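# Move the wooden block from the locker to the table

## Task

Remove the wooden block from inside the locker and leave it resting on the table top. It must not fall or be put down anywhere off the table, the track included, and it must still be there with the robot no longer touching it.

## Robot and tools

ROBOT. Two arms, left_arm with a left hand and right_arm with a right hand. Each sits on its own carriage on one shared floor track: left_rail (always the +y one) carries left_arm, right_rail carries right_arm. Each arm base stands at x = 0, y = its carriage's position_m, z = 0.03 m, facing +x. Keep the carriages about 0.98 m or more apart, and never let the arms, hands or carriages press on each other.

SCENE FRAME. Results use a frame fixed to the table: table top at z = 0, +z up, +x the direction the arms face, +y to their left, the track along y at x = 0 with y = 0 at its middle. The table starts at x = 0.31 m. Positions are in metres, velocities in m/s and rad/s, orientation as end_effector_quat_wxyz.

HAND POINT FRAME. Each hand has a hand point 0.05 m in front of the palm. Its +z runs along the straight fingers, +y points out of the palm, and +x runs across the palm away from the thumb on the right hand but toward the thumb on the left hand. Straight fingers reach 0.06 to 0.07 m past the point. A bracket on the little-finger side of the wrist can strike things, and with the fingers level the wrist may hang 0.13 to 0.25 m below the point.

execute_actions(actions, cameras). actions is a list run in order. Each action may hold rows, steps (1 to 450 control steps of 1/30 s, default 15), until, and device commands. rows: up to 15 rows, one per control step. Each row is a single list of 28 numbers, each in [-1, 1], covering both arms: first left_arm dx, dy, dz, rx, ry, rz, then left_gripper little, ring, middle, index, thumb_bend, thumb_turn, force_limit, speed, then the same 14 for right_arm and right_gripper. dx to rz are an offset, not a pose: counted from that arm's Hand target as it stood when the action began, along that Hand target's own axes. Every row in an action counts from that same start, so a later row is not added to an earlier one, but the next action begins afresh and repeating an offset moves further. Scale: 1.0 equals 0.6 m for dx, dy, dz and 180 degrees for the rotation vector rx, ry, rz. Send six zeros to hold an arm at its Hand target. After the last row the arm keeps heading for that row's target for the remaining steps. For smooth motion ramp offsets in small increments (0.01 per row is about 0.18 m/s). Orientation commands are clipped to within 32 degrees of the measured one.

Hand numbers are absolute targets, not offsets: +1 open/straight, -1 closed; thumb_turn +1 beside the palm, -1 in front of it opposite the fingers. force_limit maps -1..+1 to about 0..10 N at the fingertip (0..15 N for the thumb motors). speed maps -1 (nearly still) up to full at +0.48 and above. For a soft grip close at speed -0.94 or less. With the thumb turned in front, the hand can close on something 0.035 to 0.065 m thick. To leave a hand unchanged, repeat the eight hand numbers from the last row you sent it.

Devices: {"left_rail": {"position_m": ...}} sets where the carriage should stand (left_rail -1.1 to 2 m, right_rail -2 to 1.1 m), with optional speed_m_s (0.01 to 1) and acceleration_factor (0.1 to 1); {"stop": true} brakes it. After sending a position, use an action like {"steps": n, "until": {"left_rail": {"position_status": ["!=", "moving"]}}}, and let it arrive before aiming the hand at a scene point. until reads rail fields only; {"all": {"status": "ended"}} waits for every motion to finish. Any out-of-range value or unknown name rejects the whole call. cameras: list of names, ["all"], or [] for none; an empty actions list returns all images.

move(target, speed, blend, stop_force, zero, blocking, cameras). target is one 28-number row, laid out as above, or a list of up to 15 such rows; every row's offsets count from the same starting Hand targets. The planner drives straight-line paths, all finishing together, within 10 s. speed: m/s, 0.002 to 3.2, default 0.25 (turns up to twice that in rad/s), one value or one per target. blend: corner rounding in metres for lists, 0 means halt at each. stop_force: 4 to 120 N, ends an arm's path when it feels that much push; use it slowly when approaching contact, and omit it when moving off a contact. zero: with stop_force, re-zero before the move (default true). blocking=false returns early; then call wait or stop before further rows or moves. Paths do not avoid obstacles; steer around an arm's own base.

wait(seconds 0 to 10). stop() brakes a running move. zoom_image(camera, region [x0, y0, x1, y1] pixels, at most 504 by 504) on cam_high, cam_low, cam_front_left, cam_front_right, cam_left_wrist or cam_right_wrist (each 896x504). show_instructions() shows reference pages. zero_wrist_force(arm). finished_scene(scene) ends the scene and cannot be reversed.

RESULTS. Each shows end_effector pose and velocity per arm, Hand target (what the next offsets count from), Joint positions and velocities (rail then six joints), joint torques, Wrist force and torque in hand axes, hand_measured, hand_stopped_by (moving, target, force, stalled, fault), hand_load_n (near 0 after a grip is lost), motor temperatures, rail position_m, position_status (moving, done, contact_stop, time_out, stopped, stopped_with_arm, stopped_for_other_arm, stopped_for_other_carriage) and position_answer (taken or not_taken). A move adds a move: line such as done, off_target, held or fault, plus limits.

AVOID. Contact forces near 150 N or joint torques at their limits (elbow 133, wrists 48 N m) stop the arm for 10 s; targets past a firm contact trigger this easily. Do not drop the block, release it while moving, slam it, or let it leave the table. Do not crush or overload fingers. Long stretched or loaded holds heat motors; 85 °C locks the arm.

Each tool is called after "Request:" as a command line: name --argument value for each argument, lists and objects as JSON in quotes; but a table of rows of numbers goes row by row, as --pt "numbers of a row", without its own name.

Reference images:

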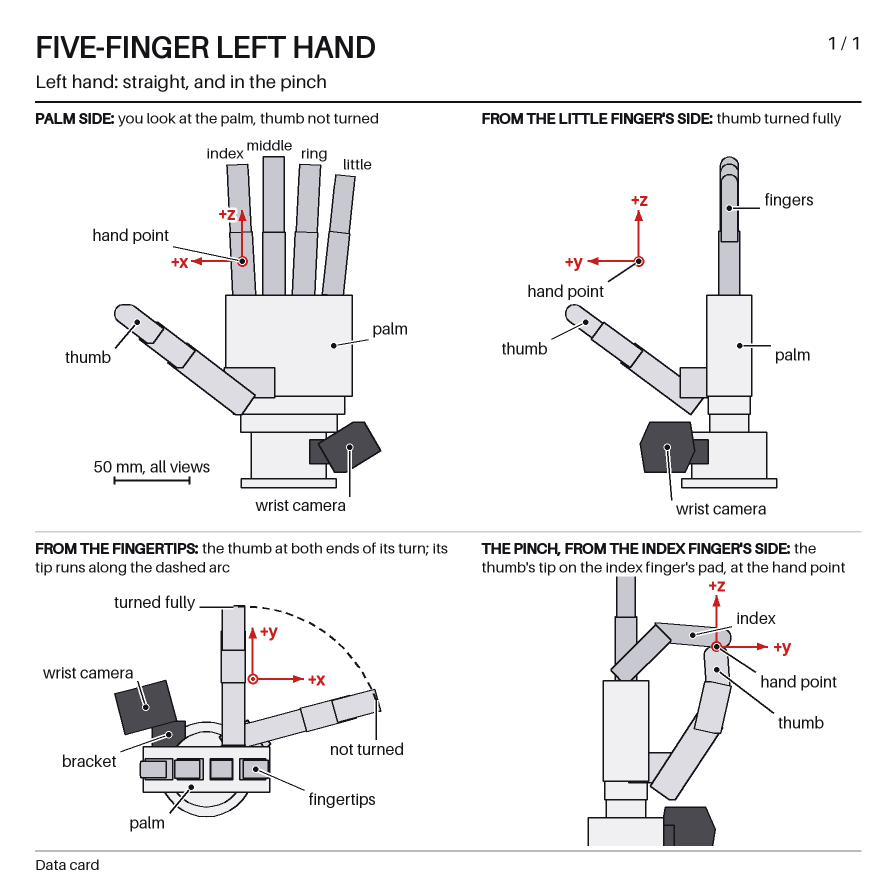

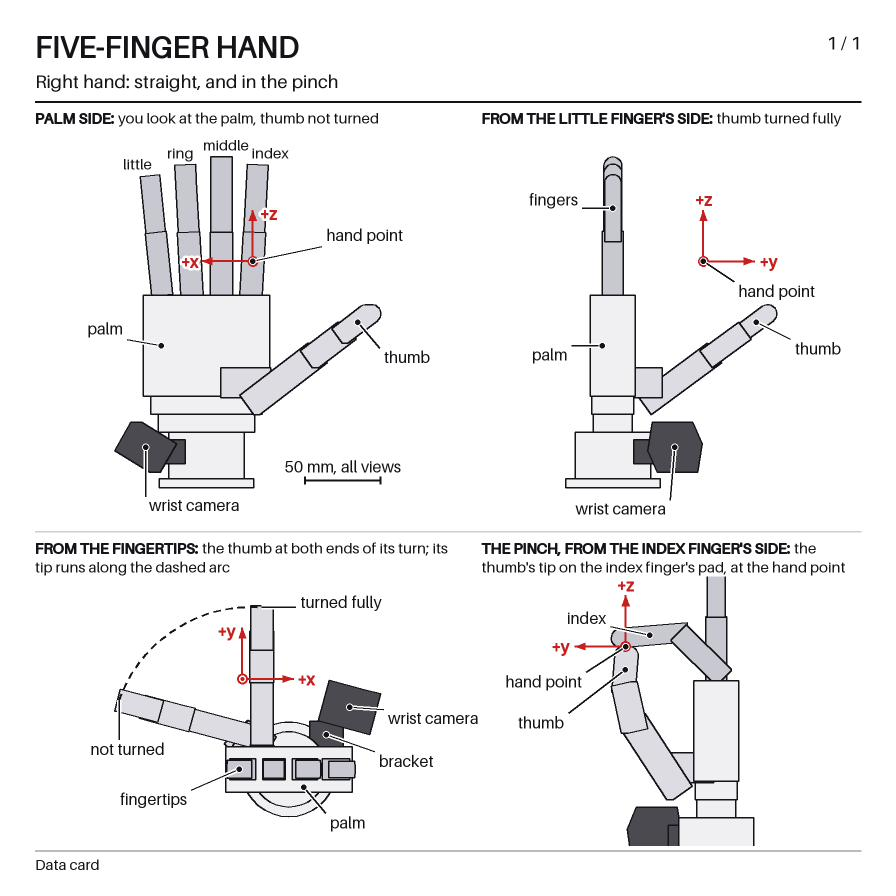

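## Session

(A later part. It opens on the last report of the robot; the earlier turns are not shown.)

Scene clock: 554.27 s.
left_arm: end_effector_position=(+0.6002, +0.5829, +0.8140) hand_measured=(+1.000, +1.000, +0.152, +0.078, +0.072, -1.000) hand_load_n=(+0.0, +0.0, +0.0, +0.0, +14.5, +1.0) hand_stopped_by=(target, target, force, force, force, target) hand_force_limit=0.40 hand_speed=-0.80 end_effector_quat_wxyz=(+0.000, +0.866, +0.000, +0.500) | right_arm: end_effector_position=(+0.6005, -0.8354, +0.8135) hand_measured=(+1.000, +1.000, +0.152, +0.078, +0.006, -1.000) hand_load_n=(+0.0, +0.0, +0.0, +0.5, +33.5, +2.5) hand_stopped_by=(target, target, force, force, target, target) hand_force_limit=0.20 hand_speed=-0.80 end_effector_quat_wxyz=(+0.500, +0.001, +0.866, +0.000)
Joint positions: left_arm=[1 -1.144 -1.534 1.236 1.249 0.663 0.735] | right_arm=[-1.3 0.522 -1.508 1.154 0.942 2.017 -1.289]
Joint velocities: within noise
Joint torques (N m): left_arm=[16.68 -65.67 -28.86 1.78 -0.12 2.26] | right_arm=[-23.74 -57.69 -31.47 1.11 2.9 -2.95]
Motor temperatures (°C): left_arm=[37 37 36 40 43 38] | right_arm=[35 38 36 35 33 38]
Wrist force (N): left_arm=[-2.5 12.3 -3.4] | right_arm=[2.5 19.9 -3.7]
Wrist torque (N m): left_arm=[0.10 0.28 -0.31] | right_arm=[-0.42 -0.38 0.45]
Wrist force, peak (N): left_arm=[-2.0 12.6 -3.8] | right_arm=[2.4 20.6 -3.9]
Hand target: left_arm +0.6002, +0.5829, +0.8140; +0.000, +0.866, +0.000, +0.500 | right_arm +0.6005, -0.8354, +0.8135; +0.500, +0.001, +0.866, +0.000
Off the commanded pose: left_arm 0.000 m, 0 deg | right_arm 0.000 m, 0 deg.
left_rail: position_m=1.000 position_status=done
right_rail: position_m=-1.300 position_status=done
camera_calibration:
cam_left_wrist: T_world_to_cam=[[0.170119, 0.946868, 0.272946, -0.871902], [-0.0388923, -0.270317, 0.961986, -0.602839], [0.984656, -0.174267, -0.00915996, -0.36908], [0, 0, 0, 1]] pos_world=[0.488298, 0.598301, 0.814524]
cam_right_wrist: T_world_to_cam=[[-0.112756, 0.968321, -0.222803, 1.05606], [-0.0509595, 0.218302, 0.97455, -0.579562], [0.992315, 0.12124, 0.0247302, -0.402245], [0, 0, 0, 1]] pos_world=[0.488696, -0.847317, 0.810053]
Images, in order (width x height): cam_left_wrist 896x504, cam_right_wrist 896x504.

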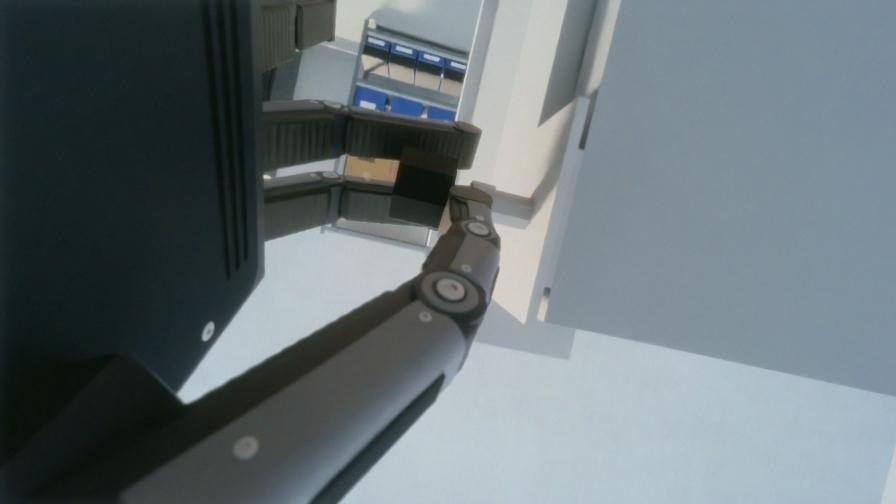

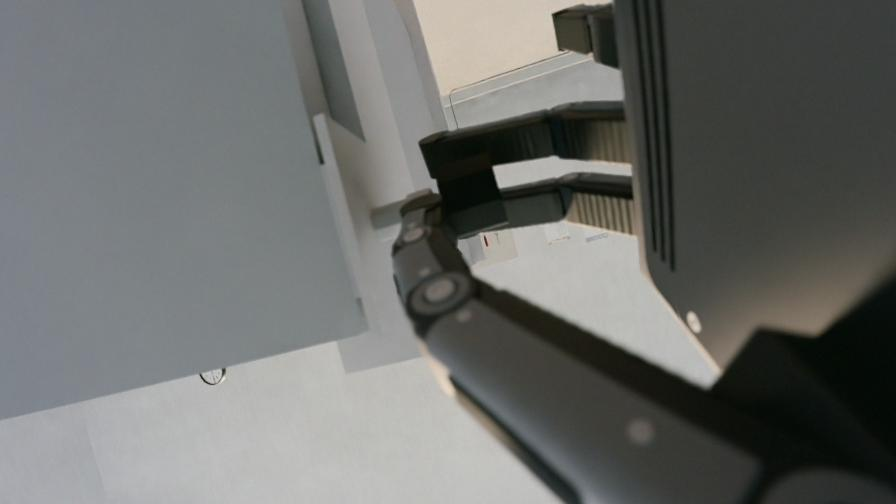

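Request:
execute_actions --actions '[]' --cameras '["cam_high","cam_front_left","cam_front_right","cam_low"]'

Request:
zoom_image --camera "cam_high" --region '[180, 220, 250, 300]'

Request:
zoom_image --camera "cam_high" --region '[780, 230, 850, 310]'

Request:
zoom_image --camera "cam_front_left" --region '[830, 120, 896, 280]'

Request:
zoom_image --camera "cam_front_right" --region '[530, 80, 600, 160]'

Scene clock: 566.80 s.
left_arm: end_effector_position=(+0.6002, +0.5829, +0.8140) hand_measured=(+1.000, +1.000, +0.152, +0.078, +0.072, -1.000) hand_load_n=(+0.0, +0.0, +0.0, +0.0, +14.5, +1.0) hand_stopped_by=(target, target, force, force, force, target) hand_force_limit=0.40 hand_speed=-0.80 end_effector_quat_wxyz=(+0.000, +0.866, +0.000, +0.500) | right_arm: end_effector_position=(+0.6005, -0.8354, +0.8135) hand_measured=(+1.000, +1.000, +0.152, +0.078, +0.006, -1.000) hand_load_n=(+0.0, +0.0, +0.0, +1.0, +34.0, +2.5) hand_stopped_by=(target, target, force, force, target, target) hand_force_limit=0.20 hand_speed=-0.80 end_effector_quat_wxyz=(+0.500, +0.001, +0.866, +0.000)
Joint positions: left_arm=[1 -1.144 -1.534 1.236 1.249 0.663 0.735] | right_arm=[-1.3 0.522 -1.508 1.154 0.942 2.017 -1.289]
Joint velocities: within noise
Joint torques (N m): left_arm=[16.94 -65.98 -28.44 1.88 -0.02 2.31] | right_arm=[-23.74 -56.19 -31.42 1.12 2.92 -3.07]
Motor temperatures (°C): left_arm=[37 36 36 40 43 38] | right_arm=[35 38 36 35 33 38]
Wrist force (N): left_arm=[-2.2 11.9 -3.5] | right_arm=[2.6 19.8 -3.8]
Wrist torque (N m): left_arm=[0.04 0.21 -0.27] | right_arm=[-0.40 -0.38 0.44]
Wrist force, peak (N): left_arm=[-2.1 12.7 -3.5] | right_arm=[2.3 20.5 -3.7]
Hand target: left_arm +0.6002, +0.5829, +0.8140; +0.000, +0.866, +0.000, +0.500 | right_arm +0.6005, -0.8354, +0.8135; +0.500, +0.001, +0.866, +0.000
Off the commanded pose: left_arm 0.000 m, 0 deg | right_arm 0.000 m, 0 deg.
left_rail: position_m=1.000 position_status=done
right_rail: position_m=-1.300 position_status=done
Images, in order (width x height): cam_high 896x504, cam_low 896x504, cam_front_left 896x504, cam_front_right 896x504.

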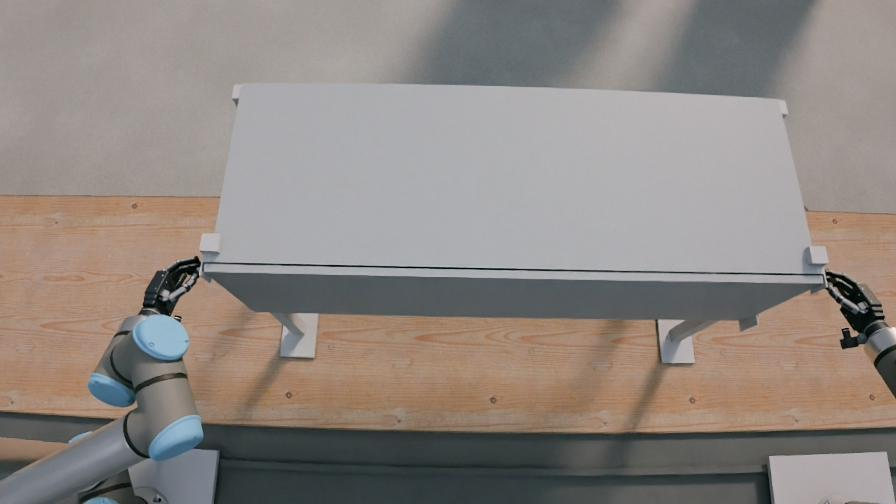

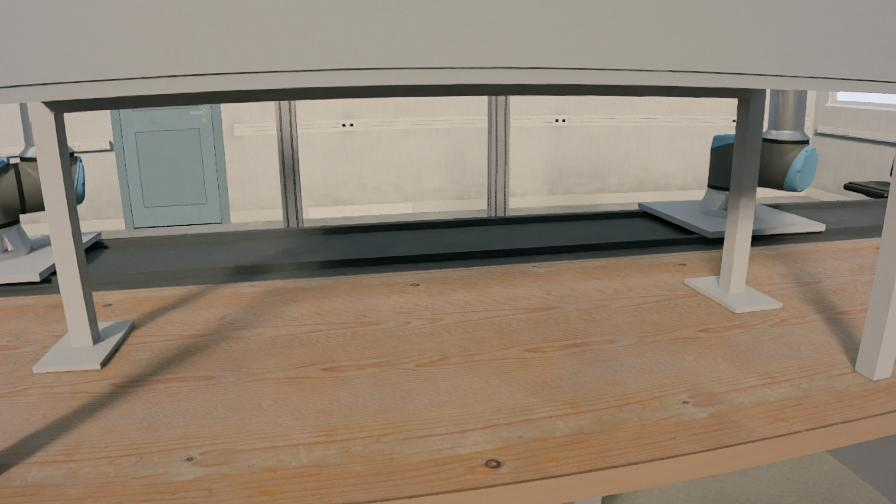

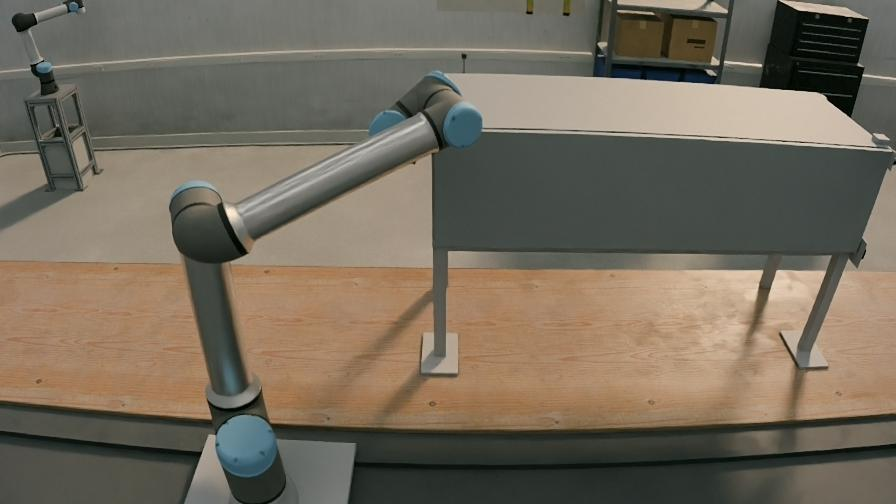

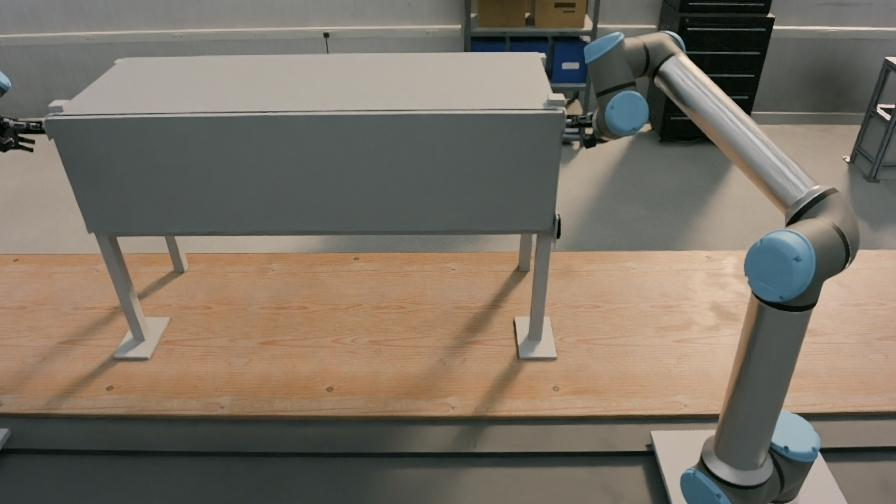

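Scaled by 6.300 from the camera's 896x504 image, which has a finer 1280x720 frame.

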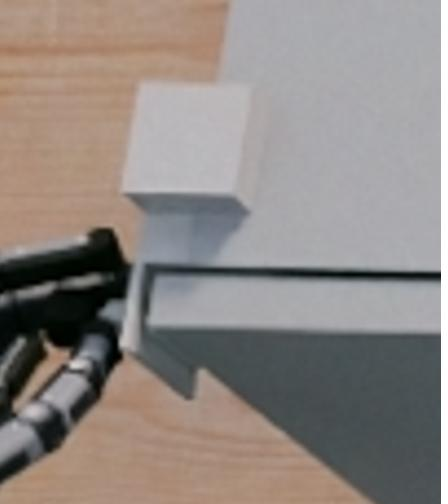

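Scaled by 6.300 from the camera's 896x504 image, which has a finer 1280x720 frame.

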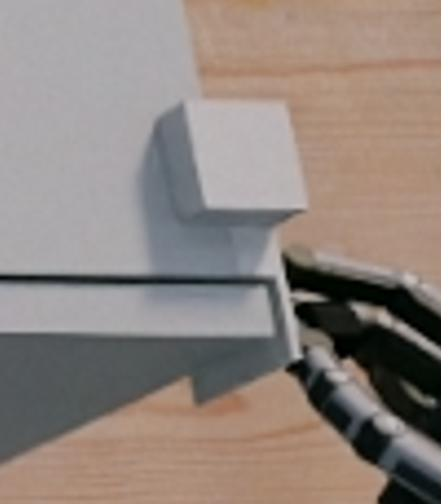

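Scaled by 3.150 from the camera's 896x504 image, which has a finer 1280x720 frame.

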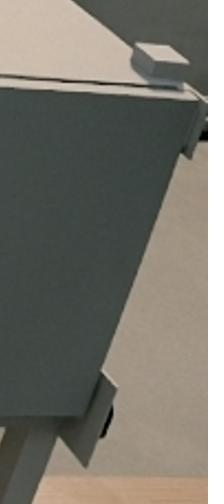

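Scaled by 6.300 from the camera's 896x504 image, which has a finer 1280x720 frame.

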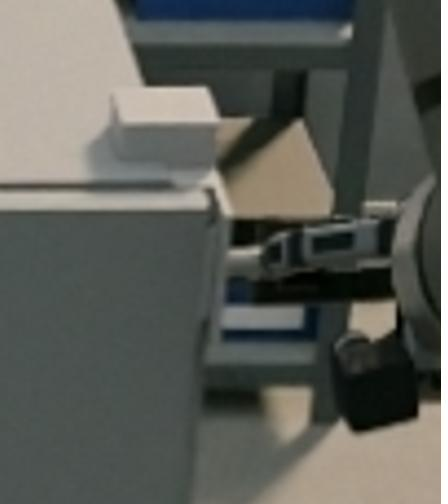

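Request:
move --target '[0,-0.0067,0,0,0,0,1,1,-0.5,-0.5,-0.02,-1,0.4,-0.8,0,0,0,0,0,0,1,1,-0.5,-0.5,0,-1,0.2,-0.8]' --speed 0.02 --stop_force 35 --zero false --cameras '["cam_right_wrist"]'

Request:
zoom_image --camera "cam_right_wrist" --region '[340, 100, 700, 400]'

Scene clock: 581.87 s.
left_arm: end_effector_position=(+0.6002, +0.5869, +0.8140) hand_measured=(+1.000, +1.000, +0.152, +0.078, +0.074, -1.000) hand_load_n=(+0.0, +0.0, +0.0, +0.0, +23.5, +1.5) hand_stopped_by=(target, target, force, force, force, target) hand_force_limit=0.40 hand_speed=-0.80 end_effector_quat_wxyz=(+0.000, +0.866, +0.000, +0.500) | right_arm: end_effector_position=(+0.6005, -0.8354, +0.8135) hand_measured=(+1.000, +1.000, +0.152, +0.078, +0.006, -1.000) hand_load_n=(+0.0, +0.0, +0.0, +0.5, +33.5, +2.5) hand_stopped_by=(target, target, force, force, target, target) hand_force_limit=0.20 hand_speed=-0.80 end_effector_quat_wxyz=(+0.500, +0.001, +0.866, +0.000)
Joint positions: left_arm=[1 -1.141 -1.539 1.241 1.245 0.665 0.74] | right_arm=[-1.3 0.522 -1.508 1.154 0.942 2.017 -1.289]
Joint torques (N m): left_arm=[22.31 -65.61 -27.26 2.72 -1.24 2.22] | right_arm=[-24.69 -56.12 -31.72 1.19 3.01 -2.91]
Wrist force (N): left_arm=[-2.4 18.6 -7.2] | right_arm=[2.5 20.2 -3.6]
Wrist torque (N m): left_arm=[0.10 0.24 -0.39] | right_arm=[-0.37 -0.39 0.45]
Wrist force, peak (N): left_arm=[-2.2 18.9 -7.1] | right_arm=[2.7 20.5 -3.9]
Hand target: left_arm +0.6002, +0.5869, +0.8140; +0.000, +0.866, +0.000, +0.500 | right_arm +0.6005, -0.8354, +0.8135; +0.500, +0.001, +0.866, +0.000
Off the commanded pose: left_arm 0.000 m, 0 deg | right_arm 0.000 m, 0 deg.
left_rail: position_m=1.000 position_status=done
right_rail: position_m=-1.300 position_status=done
move: done
camera_calibration:
cam_right_wrist: T_world_to_cam=[[-0.112756, 0.968321, -0.222803, 1.05606], [-0.0509595, 0.218302, 0.97455, -0.579562], [0.992315, 0.12124, 0.0247302, -0.402245], [0, 0, 0, 1]] pos_world=[0.488696, -0.847317, 0.810053]
Images, in order (width x height): cam_right_wrist 896x504.

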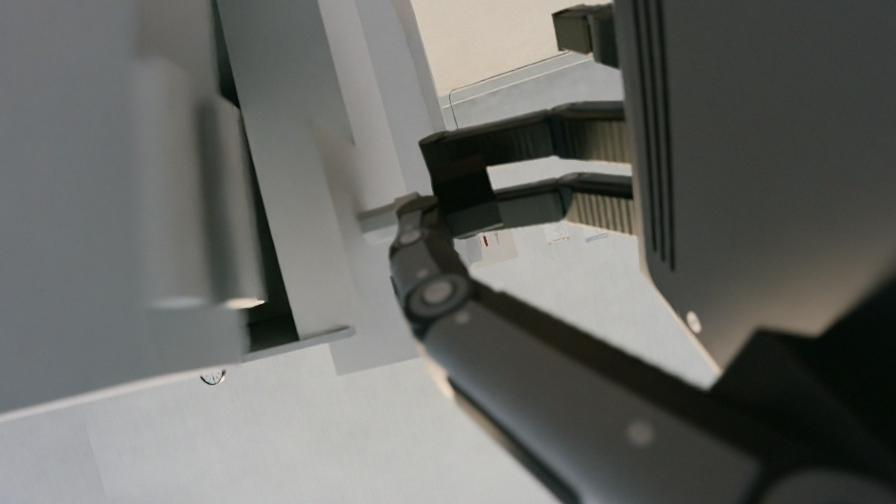

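Scaled by 1.400 from the camera's 896x504 image, which has a finer 1280x720 frame.

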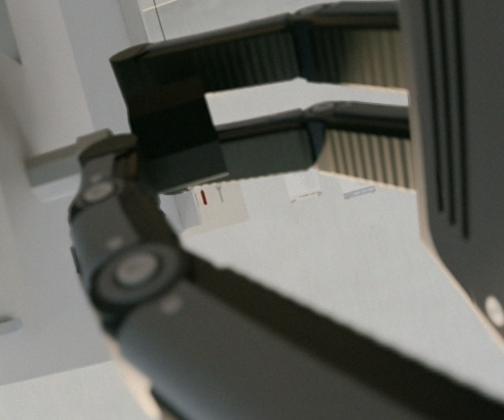

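Request:
wait --seconds 0.5 --cameras '["all"]'

Scene clock: 583.60 s.
left_arm: end_effector_position=(+0.6002, +0.5869, +0.8140) hand_measured=(+1.000, +1.000, +0.152, +0.078, +0.074, -1.000) hand_load_n=(+0.0, +0.0, +0.0, +0.0, +23.5, +1.5) hand_stopped_by=(target, target, force, force, force, target) hand_force_limit=0.40 hand_speed=-0.80 end_effector_quat_wxyz=(+0.000, +0.866, +0.000, +0.500) | right_arm: end_effector_position=(+0.6005, -0.8354, +0.8135) hand_measured=(+1.000, +1.000, +0.152, +0.078, +0.006, -1.000) hand_load_n=(+0.0, +0.0, +0.0, +1.0, +33.5, +3.0) hand_stopped_by=(target, target, force, force, target, target) hand_force_limit=0.20 hand_speed=-0.80 end_effector_quat_wxyz=(+0.500, +0.001, +0.866, +0.000)
Joint positions: left_arm=[1 -1.141 -1.539 1.241 1.245 0.665 0.74] | right_arm=[-1.3 0.522 -1.508 1.154 0.942 2.017 -1.289]
Joint torques (N m): left_arm=[22.61 -64.73 -26.72 2.7 -1.29 1.98] | right_arm=[-24.27 -58.15 -31.68 1.11 3.04 -3.14]
Wrist force (N): left_arm=[-1.9 18.2 -7.4] | right_arm=[2.6 20.3 -4.1]
Wrist torque (N m): left_arm=[0.04 0.16 -0.35] | right_arm=[-0.33 -0.39 0.46]
Wrist force, peak (N): left_arm=[-1.9 19.0 -7.5] | right_arm=[2.6 20.3 -4.2]
Hand target: left_arm +0.6002, +0.5869, +0.8140; +0.000, +0.866, +0.000, +0.500 | right_arm +0.6005, -0.8354, +0.8135; +0.500, +0.001, +0.866, +0.000
Off the commanded pose: left_arm 0.000 m, 0 deg | right_arm 0.000 m, 0 deg.
left_rail: position_m=1.000 position_status=done
right_rail: position_m=-1.300 position_status=done
wait: 0.50 s; at rest from the start
camera_calibration:
cam_left_wrist: T_world_to_cam=[[0.170119, 0.946868, 0.272946, -0.87569], [-0.0388923, -0.270317, 0.961986, -0.601757], [0.984656, -0.174267, -0.00915996, -0.368383], [0, 0, 0, 1]] pos_world=[0.488298, 0.602301, 0.814524]
cam_right_wrist: T_world_to_cam=[[-0.112756, 0.968321, -0.222803, 1.05606], [-0.0509595, 0.218302, 0.97455, -0.579562], [0.992315, 0.12124, 0.0247302, -0.402245], [0, 0, 0, 1]] pos_world=[0.488696, -0.847317, 0.810053]

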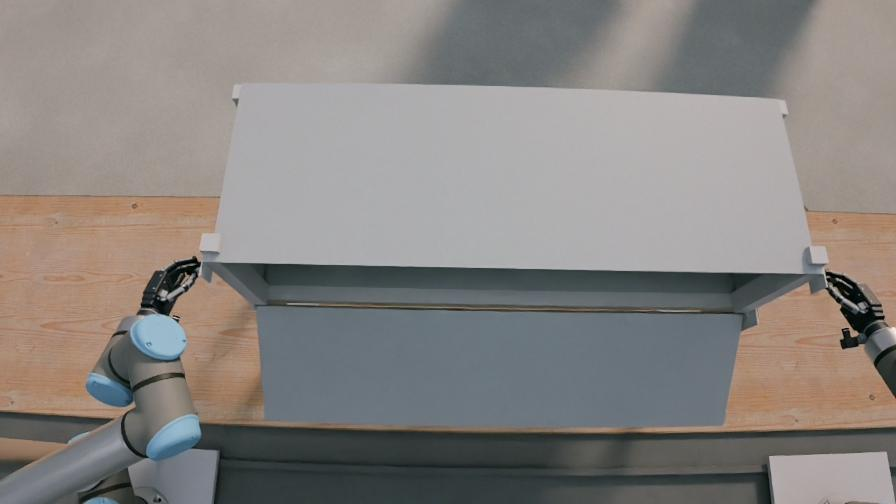

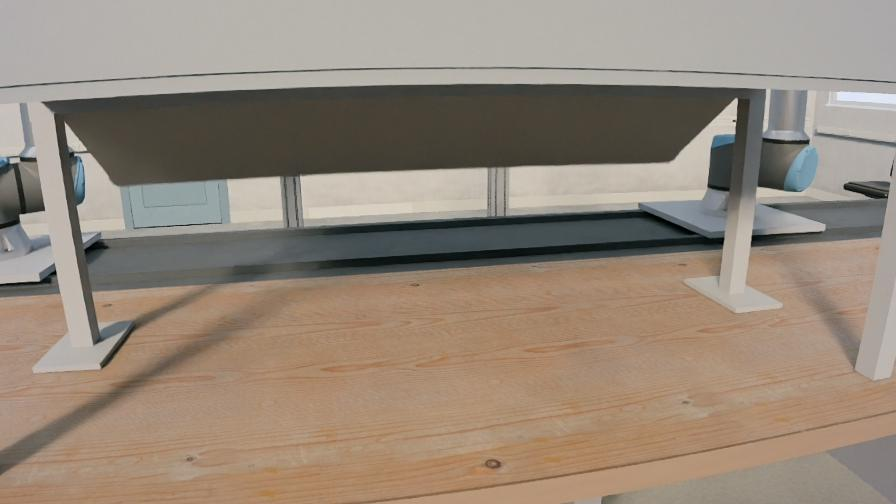

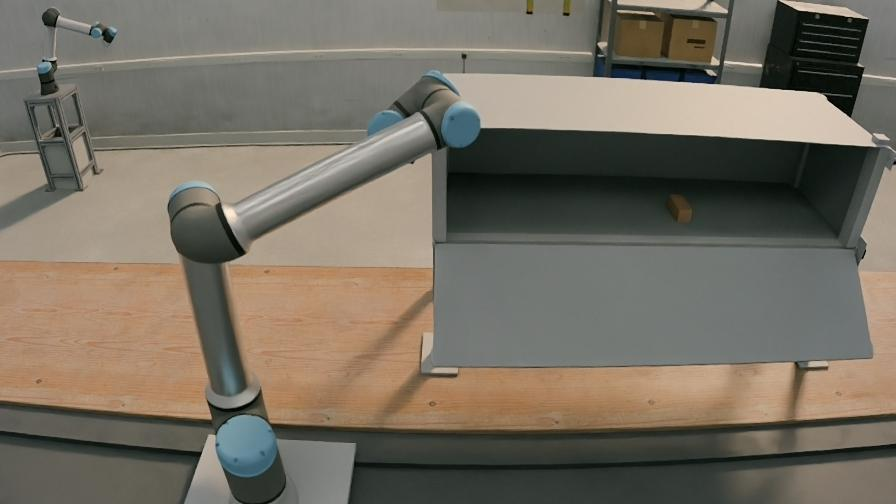

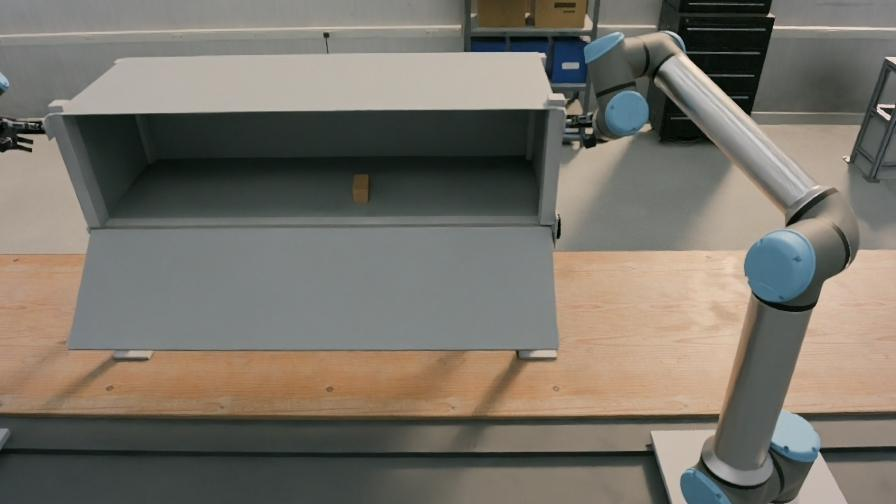

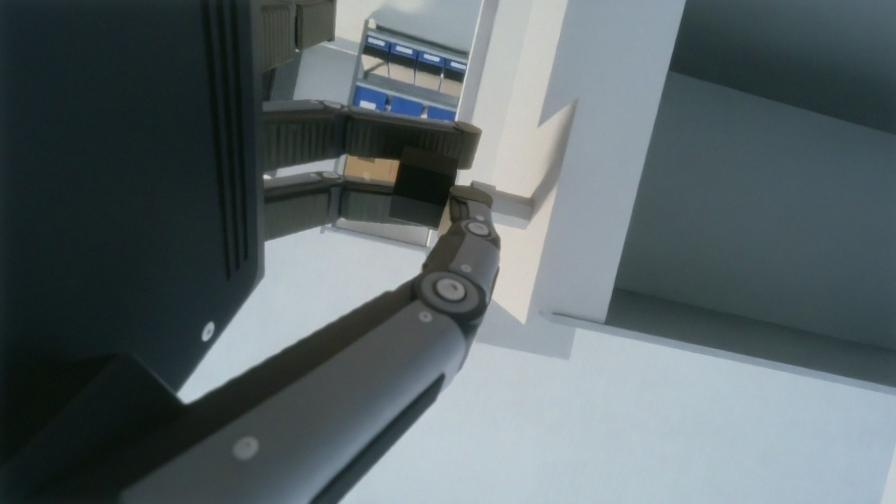

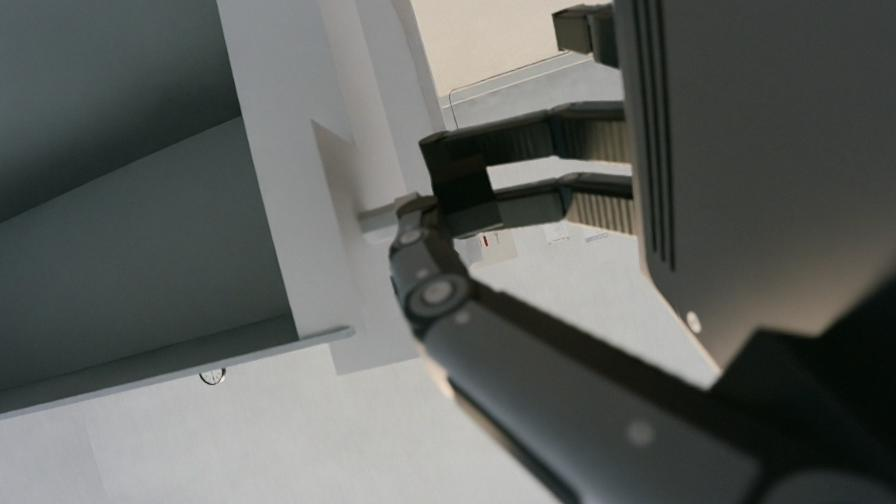

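Request:
zoom_image --camera "cam_front_right" --region '[320, 150, 400, 230]'

Request:
zoom_image --camera "cam_front_left" --region '[640, 170, 720, 250]'

Scaled by 6.300 from the camera's 896x504 image, which has a finer 1280x720 frame.

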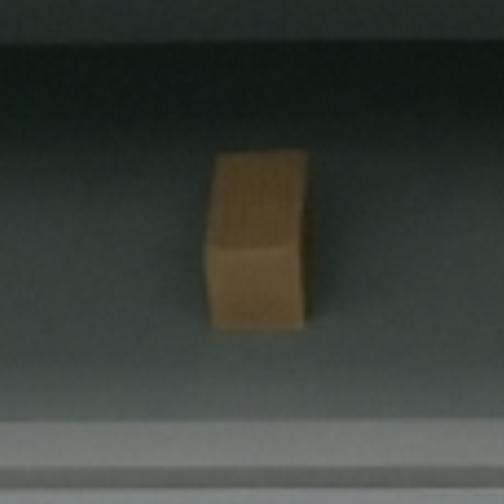

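Scaled by 6.300 from the camera's 896x504 image, which has a finer 1280x720 frame.

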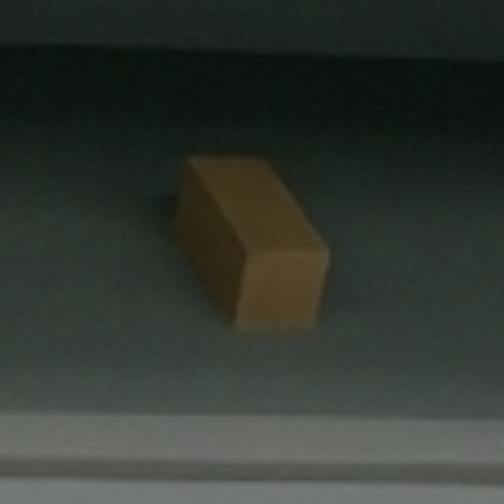

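Request:
move --target '[0,0.022,0,0,0,0,1,1,-0.5,-0.5,-0.02,-1,0.4,-0.8,0,0.019,0,0,0,0,1,1,-0.5,-0.5,0,-1,0.2,-0.8]' --speed 0.03

Request:
execute_actions --actions '[{"rows":[[0,0,0,0,0,0,1,1,0.5,0.5,-0.02,-1,0.4,-0.4,0,0,0,0,0,0,1,1,0.5,0.5,0,-1,0.2,-0.4]],"steps":50}]'

Scene clock: 620.20 s.
left_arm: end_effector_position=(+0.6003, +0.5740, +0.8140) hand_measured=(+1.000, +1.000, +0.152, +0.078, +0.068, -1.000) hand_load_n=(+0.0, +0.0, +0.5, +3.0, +0.0, +0.0) hand_stopped_by=(target, target, force, force, force, target) hand_force_limit=0.40 hand_speed=-0.80 end_effector_quat_wxyz=(+0.000, +0.866, +0.000, +0.500) | right_arm: end_effector_position=(+0.6005, -0.8242, +0.8135) hand_measured=(+1.000, +1.000, +0.152, +0.078, +0.000, -1.000) hand_load_n=(+0.0, +0.0, +7.0, +9.0, -3.5, -0.5) hand_stopped_by=(target, target, force, force, target, target) hand_force_limit=0.20 hand_speed=-0.80 end_effector_quat_wxyz=(+0.500, +0.001, +0.866, +0.000)
Joint positions: left_arm=[1 -1.152 -1.522 1.225 1.256 0.658 0.725] | right_arm=[-1.3 0.541 -1.492 1.137 0.948 2.032 -1.277]
Joint torques (N m): left_arm=[-18.46 -21.67 -41.95 4.25 -2.86 -2.12] | right_arm=[29.57 -32.15 -48.69 3.16 -0.7 2.61]
Wrist force (N): left_arm=[0.5 -3.9 3.3] | right_arm=[-1.4 -16.7 5.6]
Wrist torque (N m): left_arm=[-0.17 0.35 0.09] | right_arm=[-0.47 -0.52 -0.22]
Wrist force, peak (N): left_arm=[-2.0 19.4 -7.5] | right_arm=[2.4 20.4 -4.2]
Hand target: left_arm +0.6002, +0.5737, +0.8140; +0.000, +0.866, +0.000, +0.500 | right_arm +0.6005, -0.8240, +0.8135; +0.500, +0.001, +0.866, +0.000
Off the commanded pose: left_arm 0.000 m, 0 deg | right_arm 0.000 m, 0 deg.
left_rail: position_m=1.000 position_status=done
right_rail: position_m=-1.300 position_status=done
move: done

Scene clock: 622.07 s.
left_arm: end_effector_position=(+0.6002, +0.5737, +0.8140) hand_measured=(+1.000, +1.000, +0.500, +0.500, +0.068, -1.000) hand_load_n=(+0.0, +0.0, +0.0, +0.0, +0.0, -0.5) hand_stopped_by=(target, target, target, target, force, target) hand_force_limit=0.40 hand_speed=-0.40 end_effector_quat_wxyz=(+0.000, +0.866, +0.000, +0.500) | right_arm: end_effector_position=(+0.6005, -0.8239, +0.8135) hand_measured=(+1.000, +1.000, +0.500, +0.500, +0.000, -1.000) hand_load_n=(+0.0, +0.5, +0.5, +0.0, -2.5, +0.0) hand_stopped_by=(target, target, target, target, target, target) hand_force_limit=0.20 hand_speed=-0.40 end_effector_quat_wxyz=(+0.500, +0.001, +0.866, +0.000)
Joint positions: left_arm=[1 -1.152 -1.522 1.225 1.256 0.658 0.725] | right_arm=[-1.3 0.541 -1.492 1.137 0.948 2.033 -1.277]
Joint torques (N m): left_arm=[-9.94 -23.98 -42.86 4.44 -3.53 -1.98] | right_arm=[-3.01 -29.61 -48.02 1.65 1.98 3.2]
Wrist force (N): left_arm=[-1.9 -0.3 -1.2] | right_arm=[2.6 -4.5 -5.6]
Wrist torque (N m): left_arm=[-0.07 0.31 0.01] | right_arm=[-0.35 -0.35 -0.02]
Wrist force, peak (N): left_arm=[0.9 -3.7 3.6] | right_arm=[-1.7 -17.3 6.4]
Hand target: left_arm +0.6002, +0.5737, +0.8140; +0.000, +0.866, +0.000, +0.500 | right_arm +0.6005, -0.8240, +0.8135; +0.500, +0.001, +0.866, +0.000
Off the commanded pose: left_arm 0.000 m, 0 deg | right_arm 0.000 m, 0 deg.
left_rail: position_m=1.000 position_status=done
right_rail: position_m=-1.300 position_status=done

Request:
move --pt "0 0 -0.03 0 0 0 1 1 0.5 0.5 -0.02 -1 0.4 -0.4 0 0 -0.03 0 0 0 1 1 0.5 0.5 0 -1 0.2 -0.4" --pt "0 -0.15 -0.035 0 0 0 1 1 0.5 0.5 -0.02 -1 0.4 -0.4 0 -0.15 -0.035 0 0 0 1 1 0.5 0.5 0 -1 0.2 -0.4" --pt "0 -0.15 -0.25 0 0 0 1 1 0.5 0.5 -0.02 -1 0.4 -0.4 0 -0.15 -0.25 0 0 0 1 1 0.5 0.5 0 -1 0.2 -0.4" --speed '[0.04,0.1,0.25]' --blend '[0,0.02,0]'

Scene clock: 628.70 s.
left_arm: end_effector_position=(+0.4704, +0.6636, +0.8890) hand_measured=(+1.000, +1.000, +0.500, +0.500, +0.068, -1.000) hand_load_n=(+0.0, +0.0, +0.0, +0.0, +0.0, +0.0) hand_stopped_by=(target, target, target, target, force, target) hand_force_limit=0.40 hand_speed=-0.40 end_effector_quat_wxyz=(+0.000, +0.866, +0.000, +0.500) | right_arm: end_effector_position=(+0.4706, -0.9140, +0.8885) hand_measured=(+1.000, +1.000, +0.500, +0.500, +0.000, -1.000) hand_load_n=(+0.0, +0.0, +0.0, +0.0, +0.0, +0.0) hand_stopped_by=(target, target, target, target, target, target) hand_force_limit=0.20 hand_speed=-0.40 end_effector_quat_wxyz=(+0.500, +0.001, +0.866, +0.000)
Joint positions: left_arm=[1 -1.402 -1.742 1.357 1.675 0.548 0.326] | right_arm=[-1.3 0.512 -1.7 1.193 1.092 2.009 -1.295]
Joint torques (N m): left_arm=[-12.38 -41.39 -26.77 5.09 -4.48 -2.37] | right_arm=[13.69 -35.44 -47.71 3.05 2.77 3.4]
Wrist force (N): left_arm=[-1.5 0.1 -0.8] | right_arm=[2.4 -1.8 0.5]
Wrist torque (N m): left_arm=[-0.02 0.27 0.02] | right_arm=[-0.39 -0.33 -0.02]
Wrist force, peak (N): left_arm=[-1.3 -0.2 -2.4] | right_arm=[2.4 -4.7 -5.9]
Hand target: left_arm +0.4703, +0.6636, +0.8890; +0.000, +0.866, +0.000, +0.500 | right_arm +0.4706, -0.9140, +0.8885; +0.500, +0.001, +0.866, +0.000
Off the commanded pose: left_arm 0.000 m, 0 deg | right_arm 0.000 m, 0 deg.
left_rail: position_m=1.000 position_status=done
right_rail: position_m=-1.300 position_status=done
move: done

Request:
execute_actions --actions '[{"right_rail":{"position_m":-0.5,"speed_m_s":0.6},"steps":120,"until":{"right_rail":{"position_status":["!=","moving"]}}}]'

Scene clock: 638.17 s.
left_arm: end_effector_position=(+0.4703, +0.6636, +0.8890) hand_measured=(+1.000, +1.000, +0.500, +0.500, +0.068, -1.000) hand_load_n=(+0.0, +0.0, +0.0, +0.0, +0.0, +0.0) hand_stopped_by=(target, target, target, target, force, target) hand_force_limit=0.40 hand_speed=-0.40 end_effector_quat_wxyz=(+0.000, +0.866, +0.000, +0.500) | right_arm: end_effector_position=(+0.4707, -0.1140, +0.8885) hand_measured=(+1.000, +1.000, +0.500, +0.500, +0.000, -1.000) hand_load_n=(+0.0, +0.0, +0.0, +0.0, +0.0, +0.0) hand_stopped_by=(target, target, target, target, target, target) hand_force_limit=0.20 hand_speed=-0.40 end_effector_quat_wxyz=(+0.500, +0.001, +0.866, +0.000)
Joint positions: left_arm=[1 -1.403 -1.742 1.357 1.676 0.548 0.325] | right_arm=[-0.5 0.512 -1.7 1.193 1.092 2.009 -1.295]
Joint torques (N m): left_arm=[-11.79 -39.37 -26.73 5.4 -4.51 -2.29] | right_arm=[5.05 -36.24 -36.65 0.06 -1.84 3.39]
Wrist force (N): left_arm=[-1.9 -0.4 -1.1] | right_arm=[2.8 -1.7 0.7]
Wrist torque (N m): left_arm=[-0.07 0.32 0.00] | right_arm=[-0.40 -0.40 0.01]
Wrist force, peak (N): left_arm=[-1.8 0.0 -1.4] | right_arm=[2.4 -4.5 0.3]
Hand target: left_arm +0.4703, +0.6636, +0.8890; +0.000, +0.866, +0.000, +0.500 | right_arm +0.4706, -0.1140, +0.8885; +0.500, +0.001, +0.866, +0.000
Off the commanded pose: left_arm 0.000 m, 0 deg | right_arm 0.000 m, 0 deg.
left_rail: position_m=1.000 position_status=done
right_rail: position_m=-0.500 speed_m_s=0.60 position_status=done

Request:
move --pt "0 0 0 0 0 0 1 1 0.5 0.5 -0.02 -1 0.4 -0.4 0 -0.1 0 0 0 0.5 1 1 0.75 0.75 1 -1 0.2 0" --pt "0 0 0 0 0 0 1 1 0.5 0.5 -0.02 -1 0.4 -0.4 0 -0.2 0 0 0 1 1 1 0.75 0.75 1 -1 0.2 0" --pt "0 0 0 0 0 0 1 1 0.5 0.5 -0.02 -1 0.4 -0.4 0.406 -0.216 0.196 0 0 1 1 1 0.75 0.75 1 -1 0.2 0" --speed '[0.5,0.5,0.25]' --blend '[0.03,0.03,0]' --cameras '["cam_left_wrist","cam_front_right","cam_front_left"]'

Scene clock: 705.37 s.
left_arm: end_effector_position=(+0.4703, +0.6636, +0.8890) hand_measured=(+1.000, +1.000, +0.500, +0.500, +0.068, -1.000) hand_load_n=(-0.5, +0.0, +0.0, +0.0, +0.0, -0.5) hand_stopped_by=(target, target, target, target, force, target) hand_force_limit=0.40 hand_speed=-0.40 end_effector_quat_wxyz=(+0.000, +0.866, +0.000, +0.500) | right_arm: end_effector_position=(+0.4504, -0.2432, +0.6188) hand_measured=(+1.000, +1.000, +0.750, +0.750, +1.000, -1.000) hand_load_n=(+0.0, +0.0, +0.0, +0.0, +0.0, +0.0) hand_stopped_by=(target, target, target, target, target, target) hand_force_limit=0.20 hand_speed=0.00 end_effector_quat_wxyz=(+0.000, +0.866, -0.001, +0.500)
Joint positions: left_arm=[1 -1.403 -1.742 1.357 1.676 0.548 0.325] | right_arm=[-0.5 0.476 -1.814 1.683 0.708 1.978 1.825]
Joint torques (N m): left_arm=[-11.36 -32.02 -26.87 5.34 -4.59 -1.99] | right_arm=[14.23 -30.1 -34.85 -1.07 -2.65 -3.41]
Wrist force (N): left_arm=[-1.1 0.1 -0.5] | right_arm=[-0.7 -1.4 0.8]
Wrist torque (N m): left_arm=[-0.04 0.22 0.04] | right_arm=[-0.30 -0.16 0.30]
Wrist force, peak (N): left_arm=[-2.0 -0.2 -1.0] | right_arm=[1.8 -3.3 0.4]
Hand target: left_arm +0.4703, +0.6636, +0.8890; +0.000, +0.866, +0.000, +0.500 | right_arm +0.4504, -0.2432, +0.6186; +0.000, +0.866, -0.001, +0.500
Off the commanded pose: left_arm 0.000 m, 0 deg | right_arm 0.000 m, 0 deg.
left_rail: position_m=1.000 position_status=done
right_rail: position_m=-0.500 speed_m_s=0.60 position_status=done
move: done
camera_calibration:
cam_left_wrist: T_world_to_cam=[[0.170119, 0.946868, 0.272946, -0.946714], [-0.0388923, -0.270317, 0.961986, -0.658321], [0.984656, -0.174267, -0.00915996, -0.226422], [0, 0, 0, 1]] pos_world=[0.358398, 0.679001, 0.889624]
Images, in order (width x height): cam_front_left 896x504, cam_front_right 896x504, cam_left_wrist 896x504.

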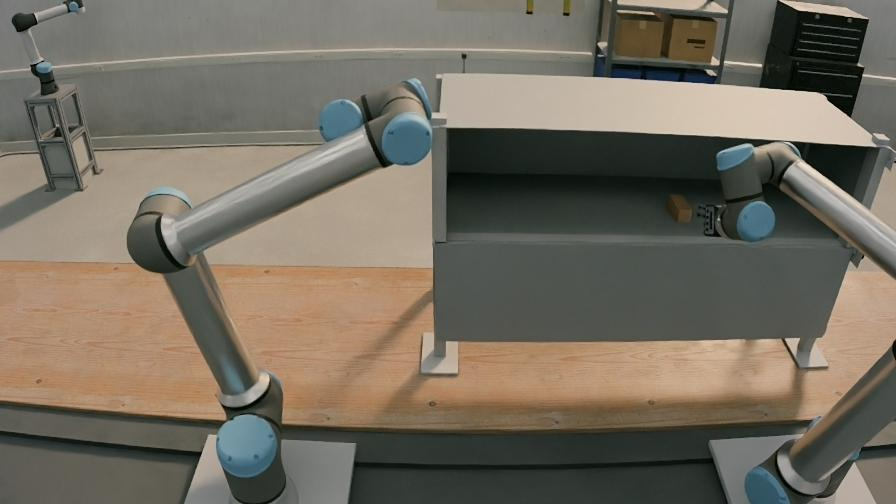

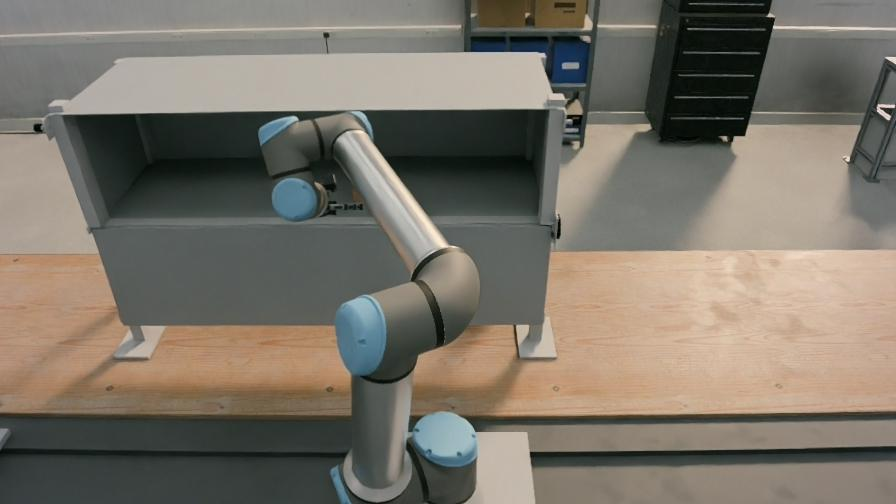

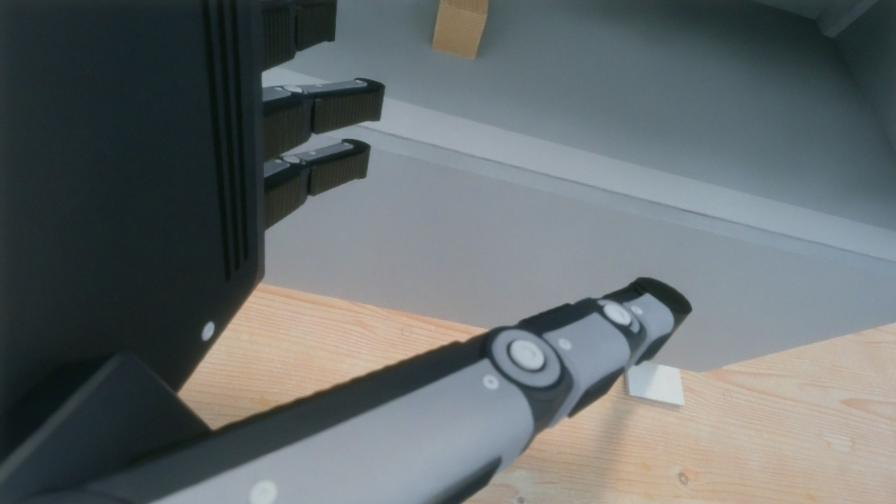

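Request:
move --target '[0,0,0,0,0,0,1,1,0.5,0.5,-0.02,-1,0.4,-0.4,0.055,0,0.295,0,0.111,0.044,1,1,0.75,0.75,1,-1,0.2,0]' --speed 0.15 --cameras '["cam_left_wrist","cam_front_right","cam_low"]'

Scene clock: 718.17 s.
left_arm: end_effector_position=(+0.4703, +0.6636, +0.8890) hand_measured=(+1.000, +1.000, +0.500, +0.500, +0.068, -1.000) hand_load_n=(+0.0, +0.0, +0.0, +0.0, +0.0, +0.0) hand_stopped_by=(target, target, target, target, force, target) hand_force_limit=0.40 hand_speed=-0.40 end_effector_quat_wxyz=(+0.000, +0.866, +0.000, +0.500) | right_arm: end_effector_position=(+0.6200, -0.2432, +0.5586) hand_measured=(+1.000, +1.000, +0.750, +0.750, +1.000, -1.000) hand_load_n=(+0.0, +0.0, +0.0, +0.0, +0.0, +0.0) hand_stopped_by=(target, target, target, target, target, target) hand_force_limit=0.20 hand_speed=0.00 end_effector_quat_wxyz=(-0.035, +0.765, -0.060, +0.641)
Joint positions: left_arm=[1 -1.403 -1.742 1.357 1.676 0.548 0.325] | right_arm=[-0.5 0.35 -1.725 1.821 0.094 1.939 1.772]
Joint torques (N m): left_arm=[-10.3 -27.17 -26.89 5.42 -4.54 -2.11] | right_arm=[-8.56 -19.02 -37.86 -3.11 -3.01 -3.66]
Wrist force (N): left_arm=[-1.0 -0.2 -0.8] | right_arm=[-0.7 -1.0 0.1]
Wrist torque (N m): left_arm=[-0.06 0.20 0.05] | right_arm=[-0.23 -0.21 0.36]
Wrist force, peak (N): left_arm=[-2.1 -0.1 -0.8] | right_arm=[-0.6 -1.6 0.9]
Hand target: left_arm +0.4703, +0.6636, +0.8890; +0.000, +0.866, +0.000, +0.500 | right_arm +0.6201, -0.2432, +0.5585; -0.035, +0.764, -0.060, +0.641
Off the commanded pose: left_arm 0.000 m, 0 deg | right_arm 0.000 m, 0 deg.
left_rail: position_m=1.000 position_status=done
right_rail: position_m=-0.500 speed_m_s=0.60 position_status=done
move: done
camera_calibration:
cam_left_wrist: T_world_to_cam=[[0.170119, 0.946868, 0.272946, -0.946714], [-0.0388923, -0.270317, 0.961986, -0.658321], [0.984656, -0.174267, -0.00915996, -0.226422], [0, 0, 0, 1]] pos_world=[0.358398, 0.679001, 0.889624]
Images, in order (width x height): cam_low 896x504, cam_front_right 896x504, cam_left_wrist 896x504.

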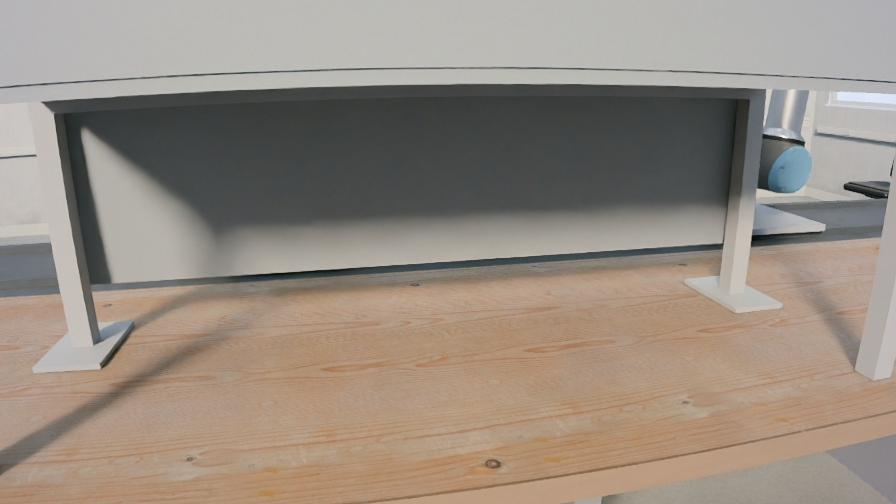

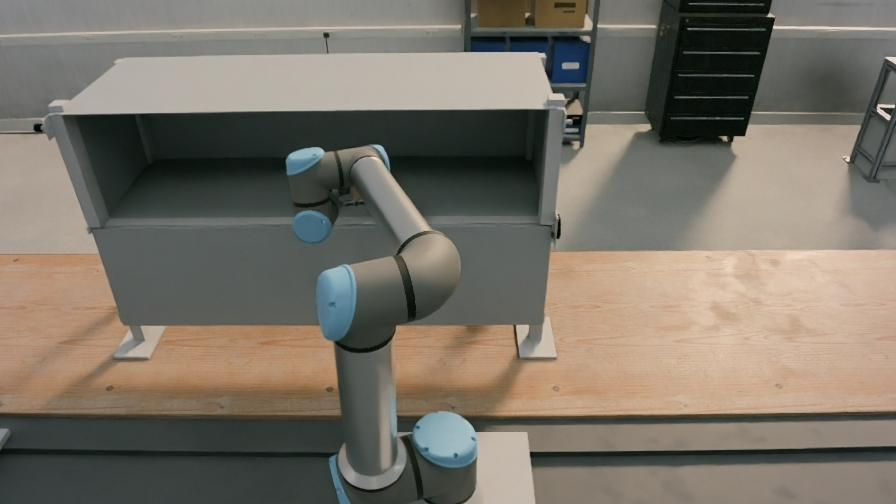

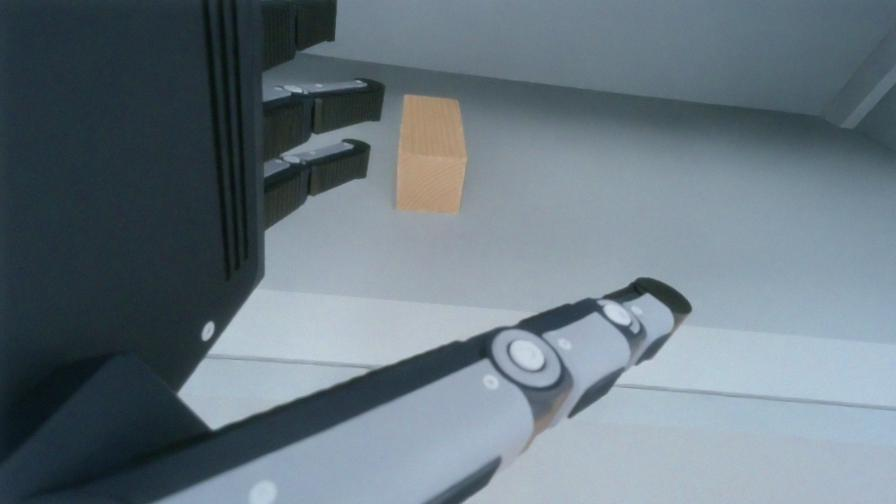

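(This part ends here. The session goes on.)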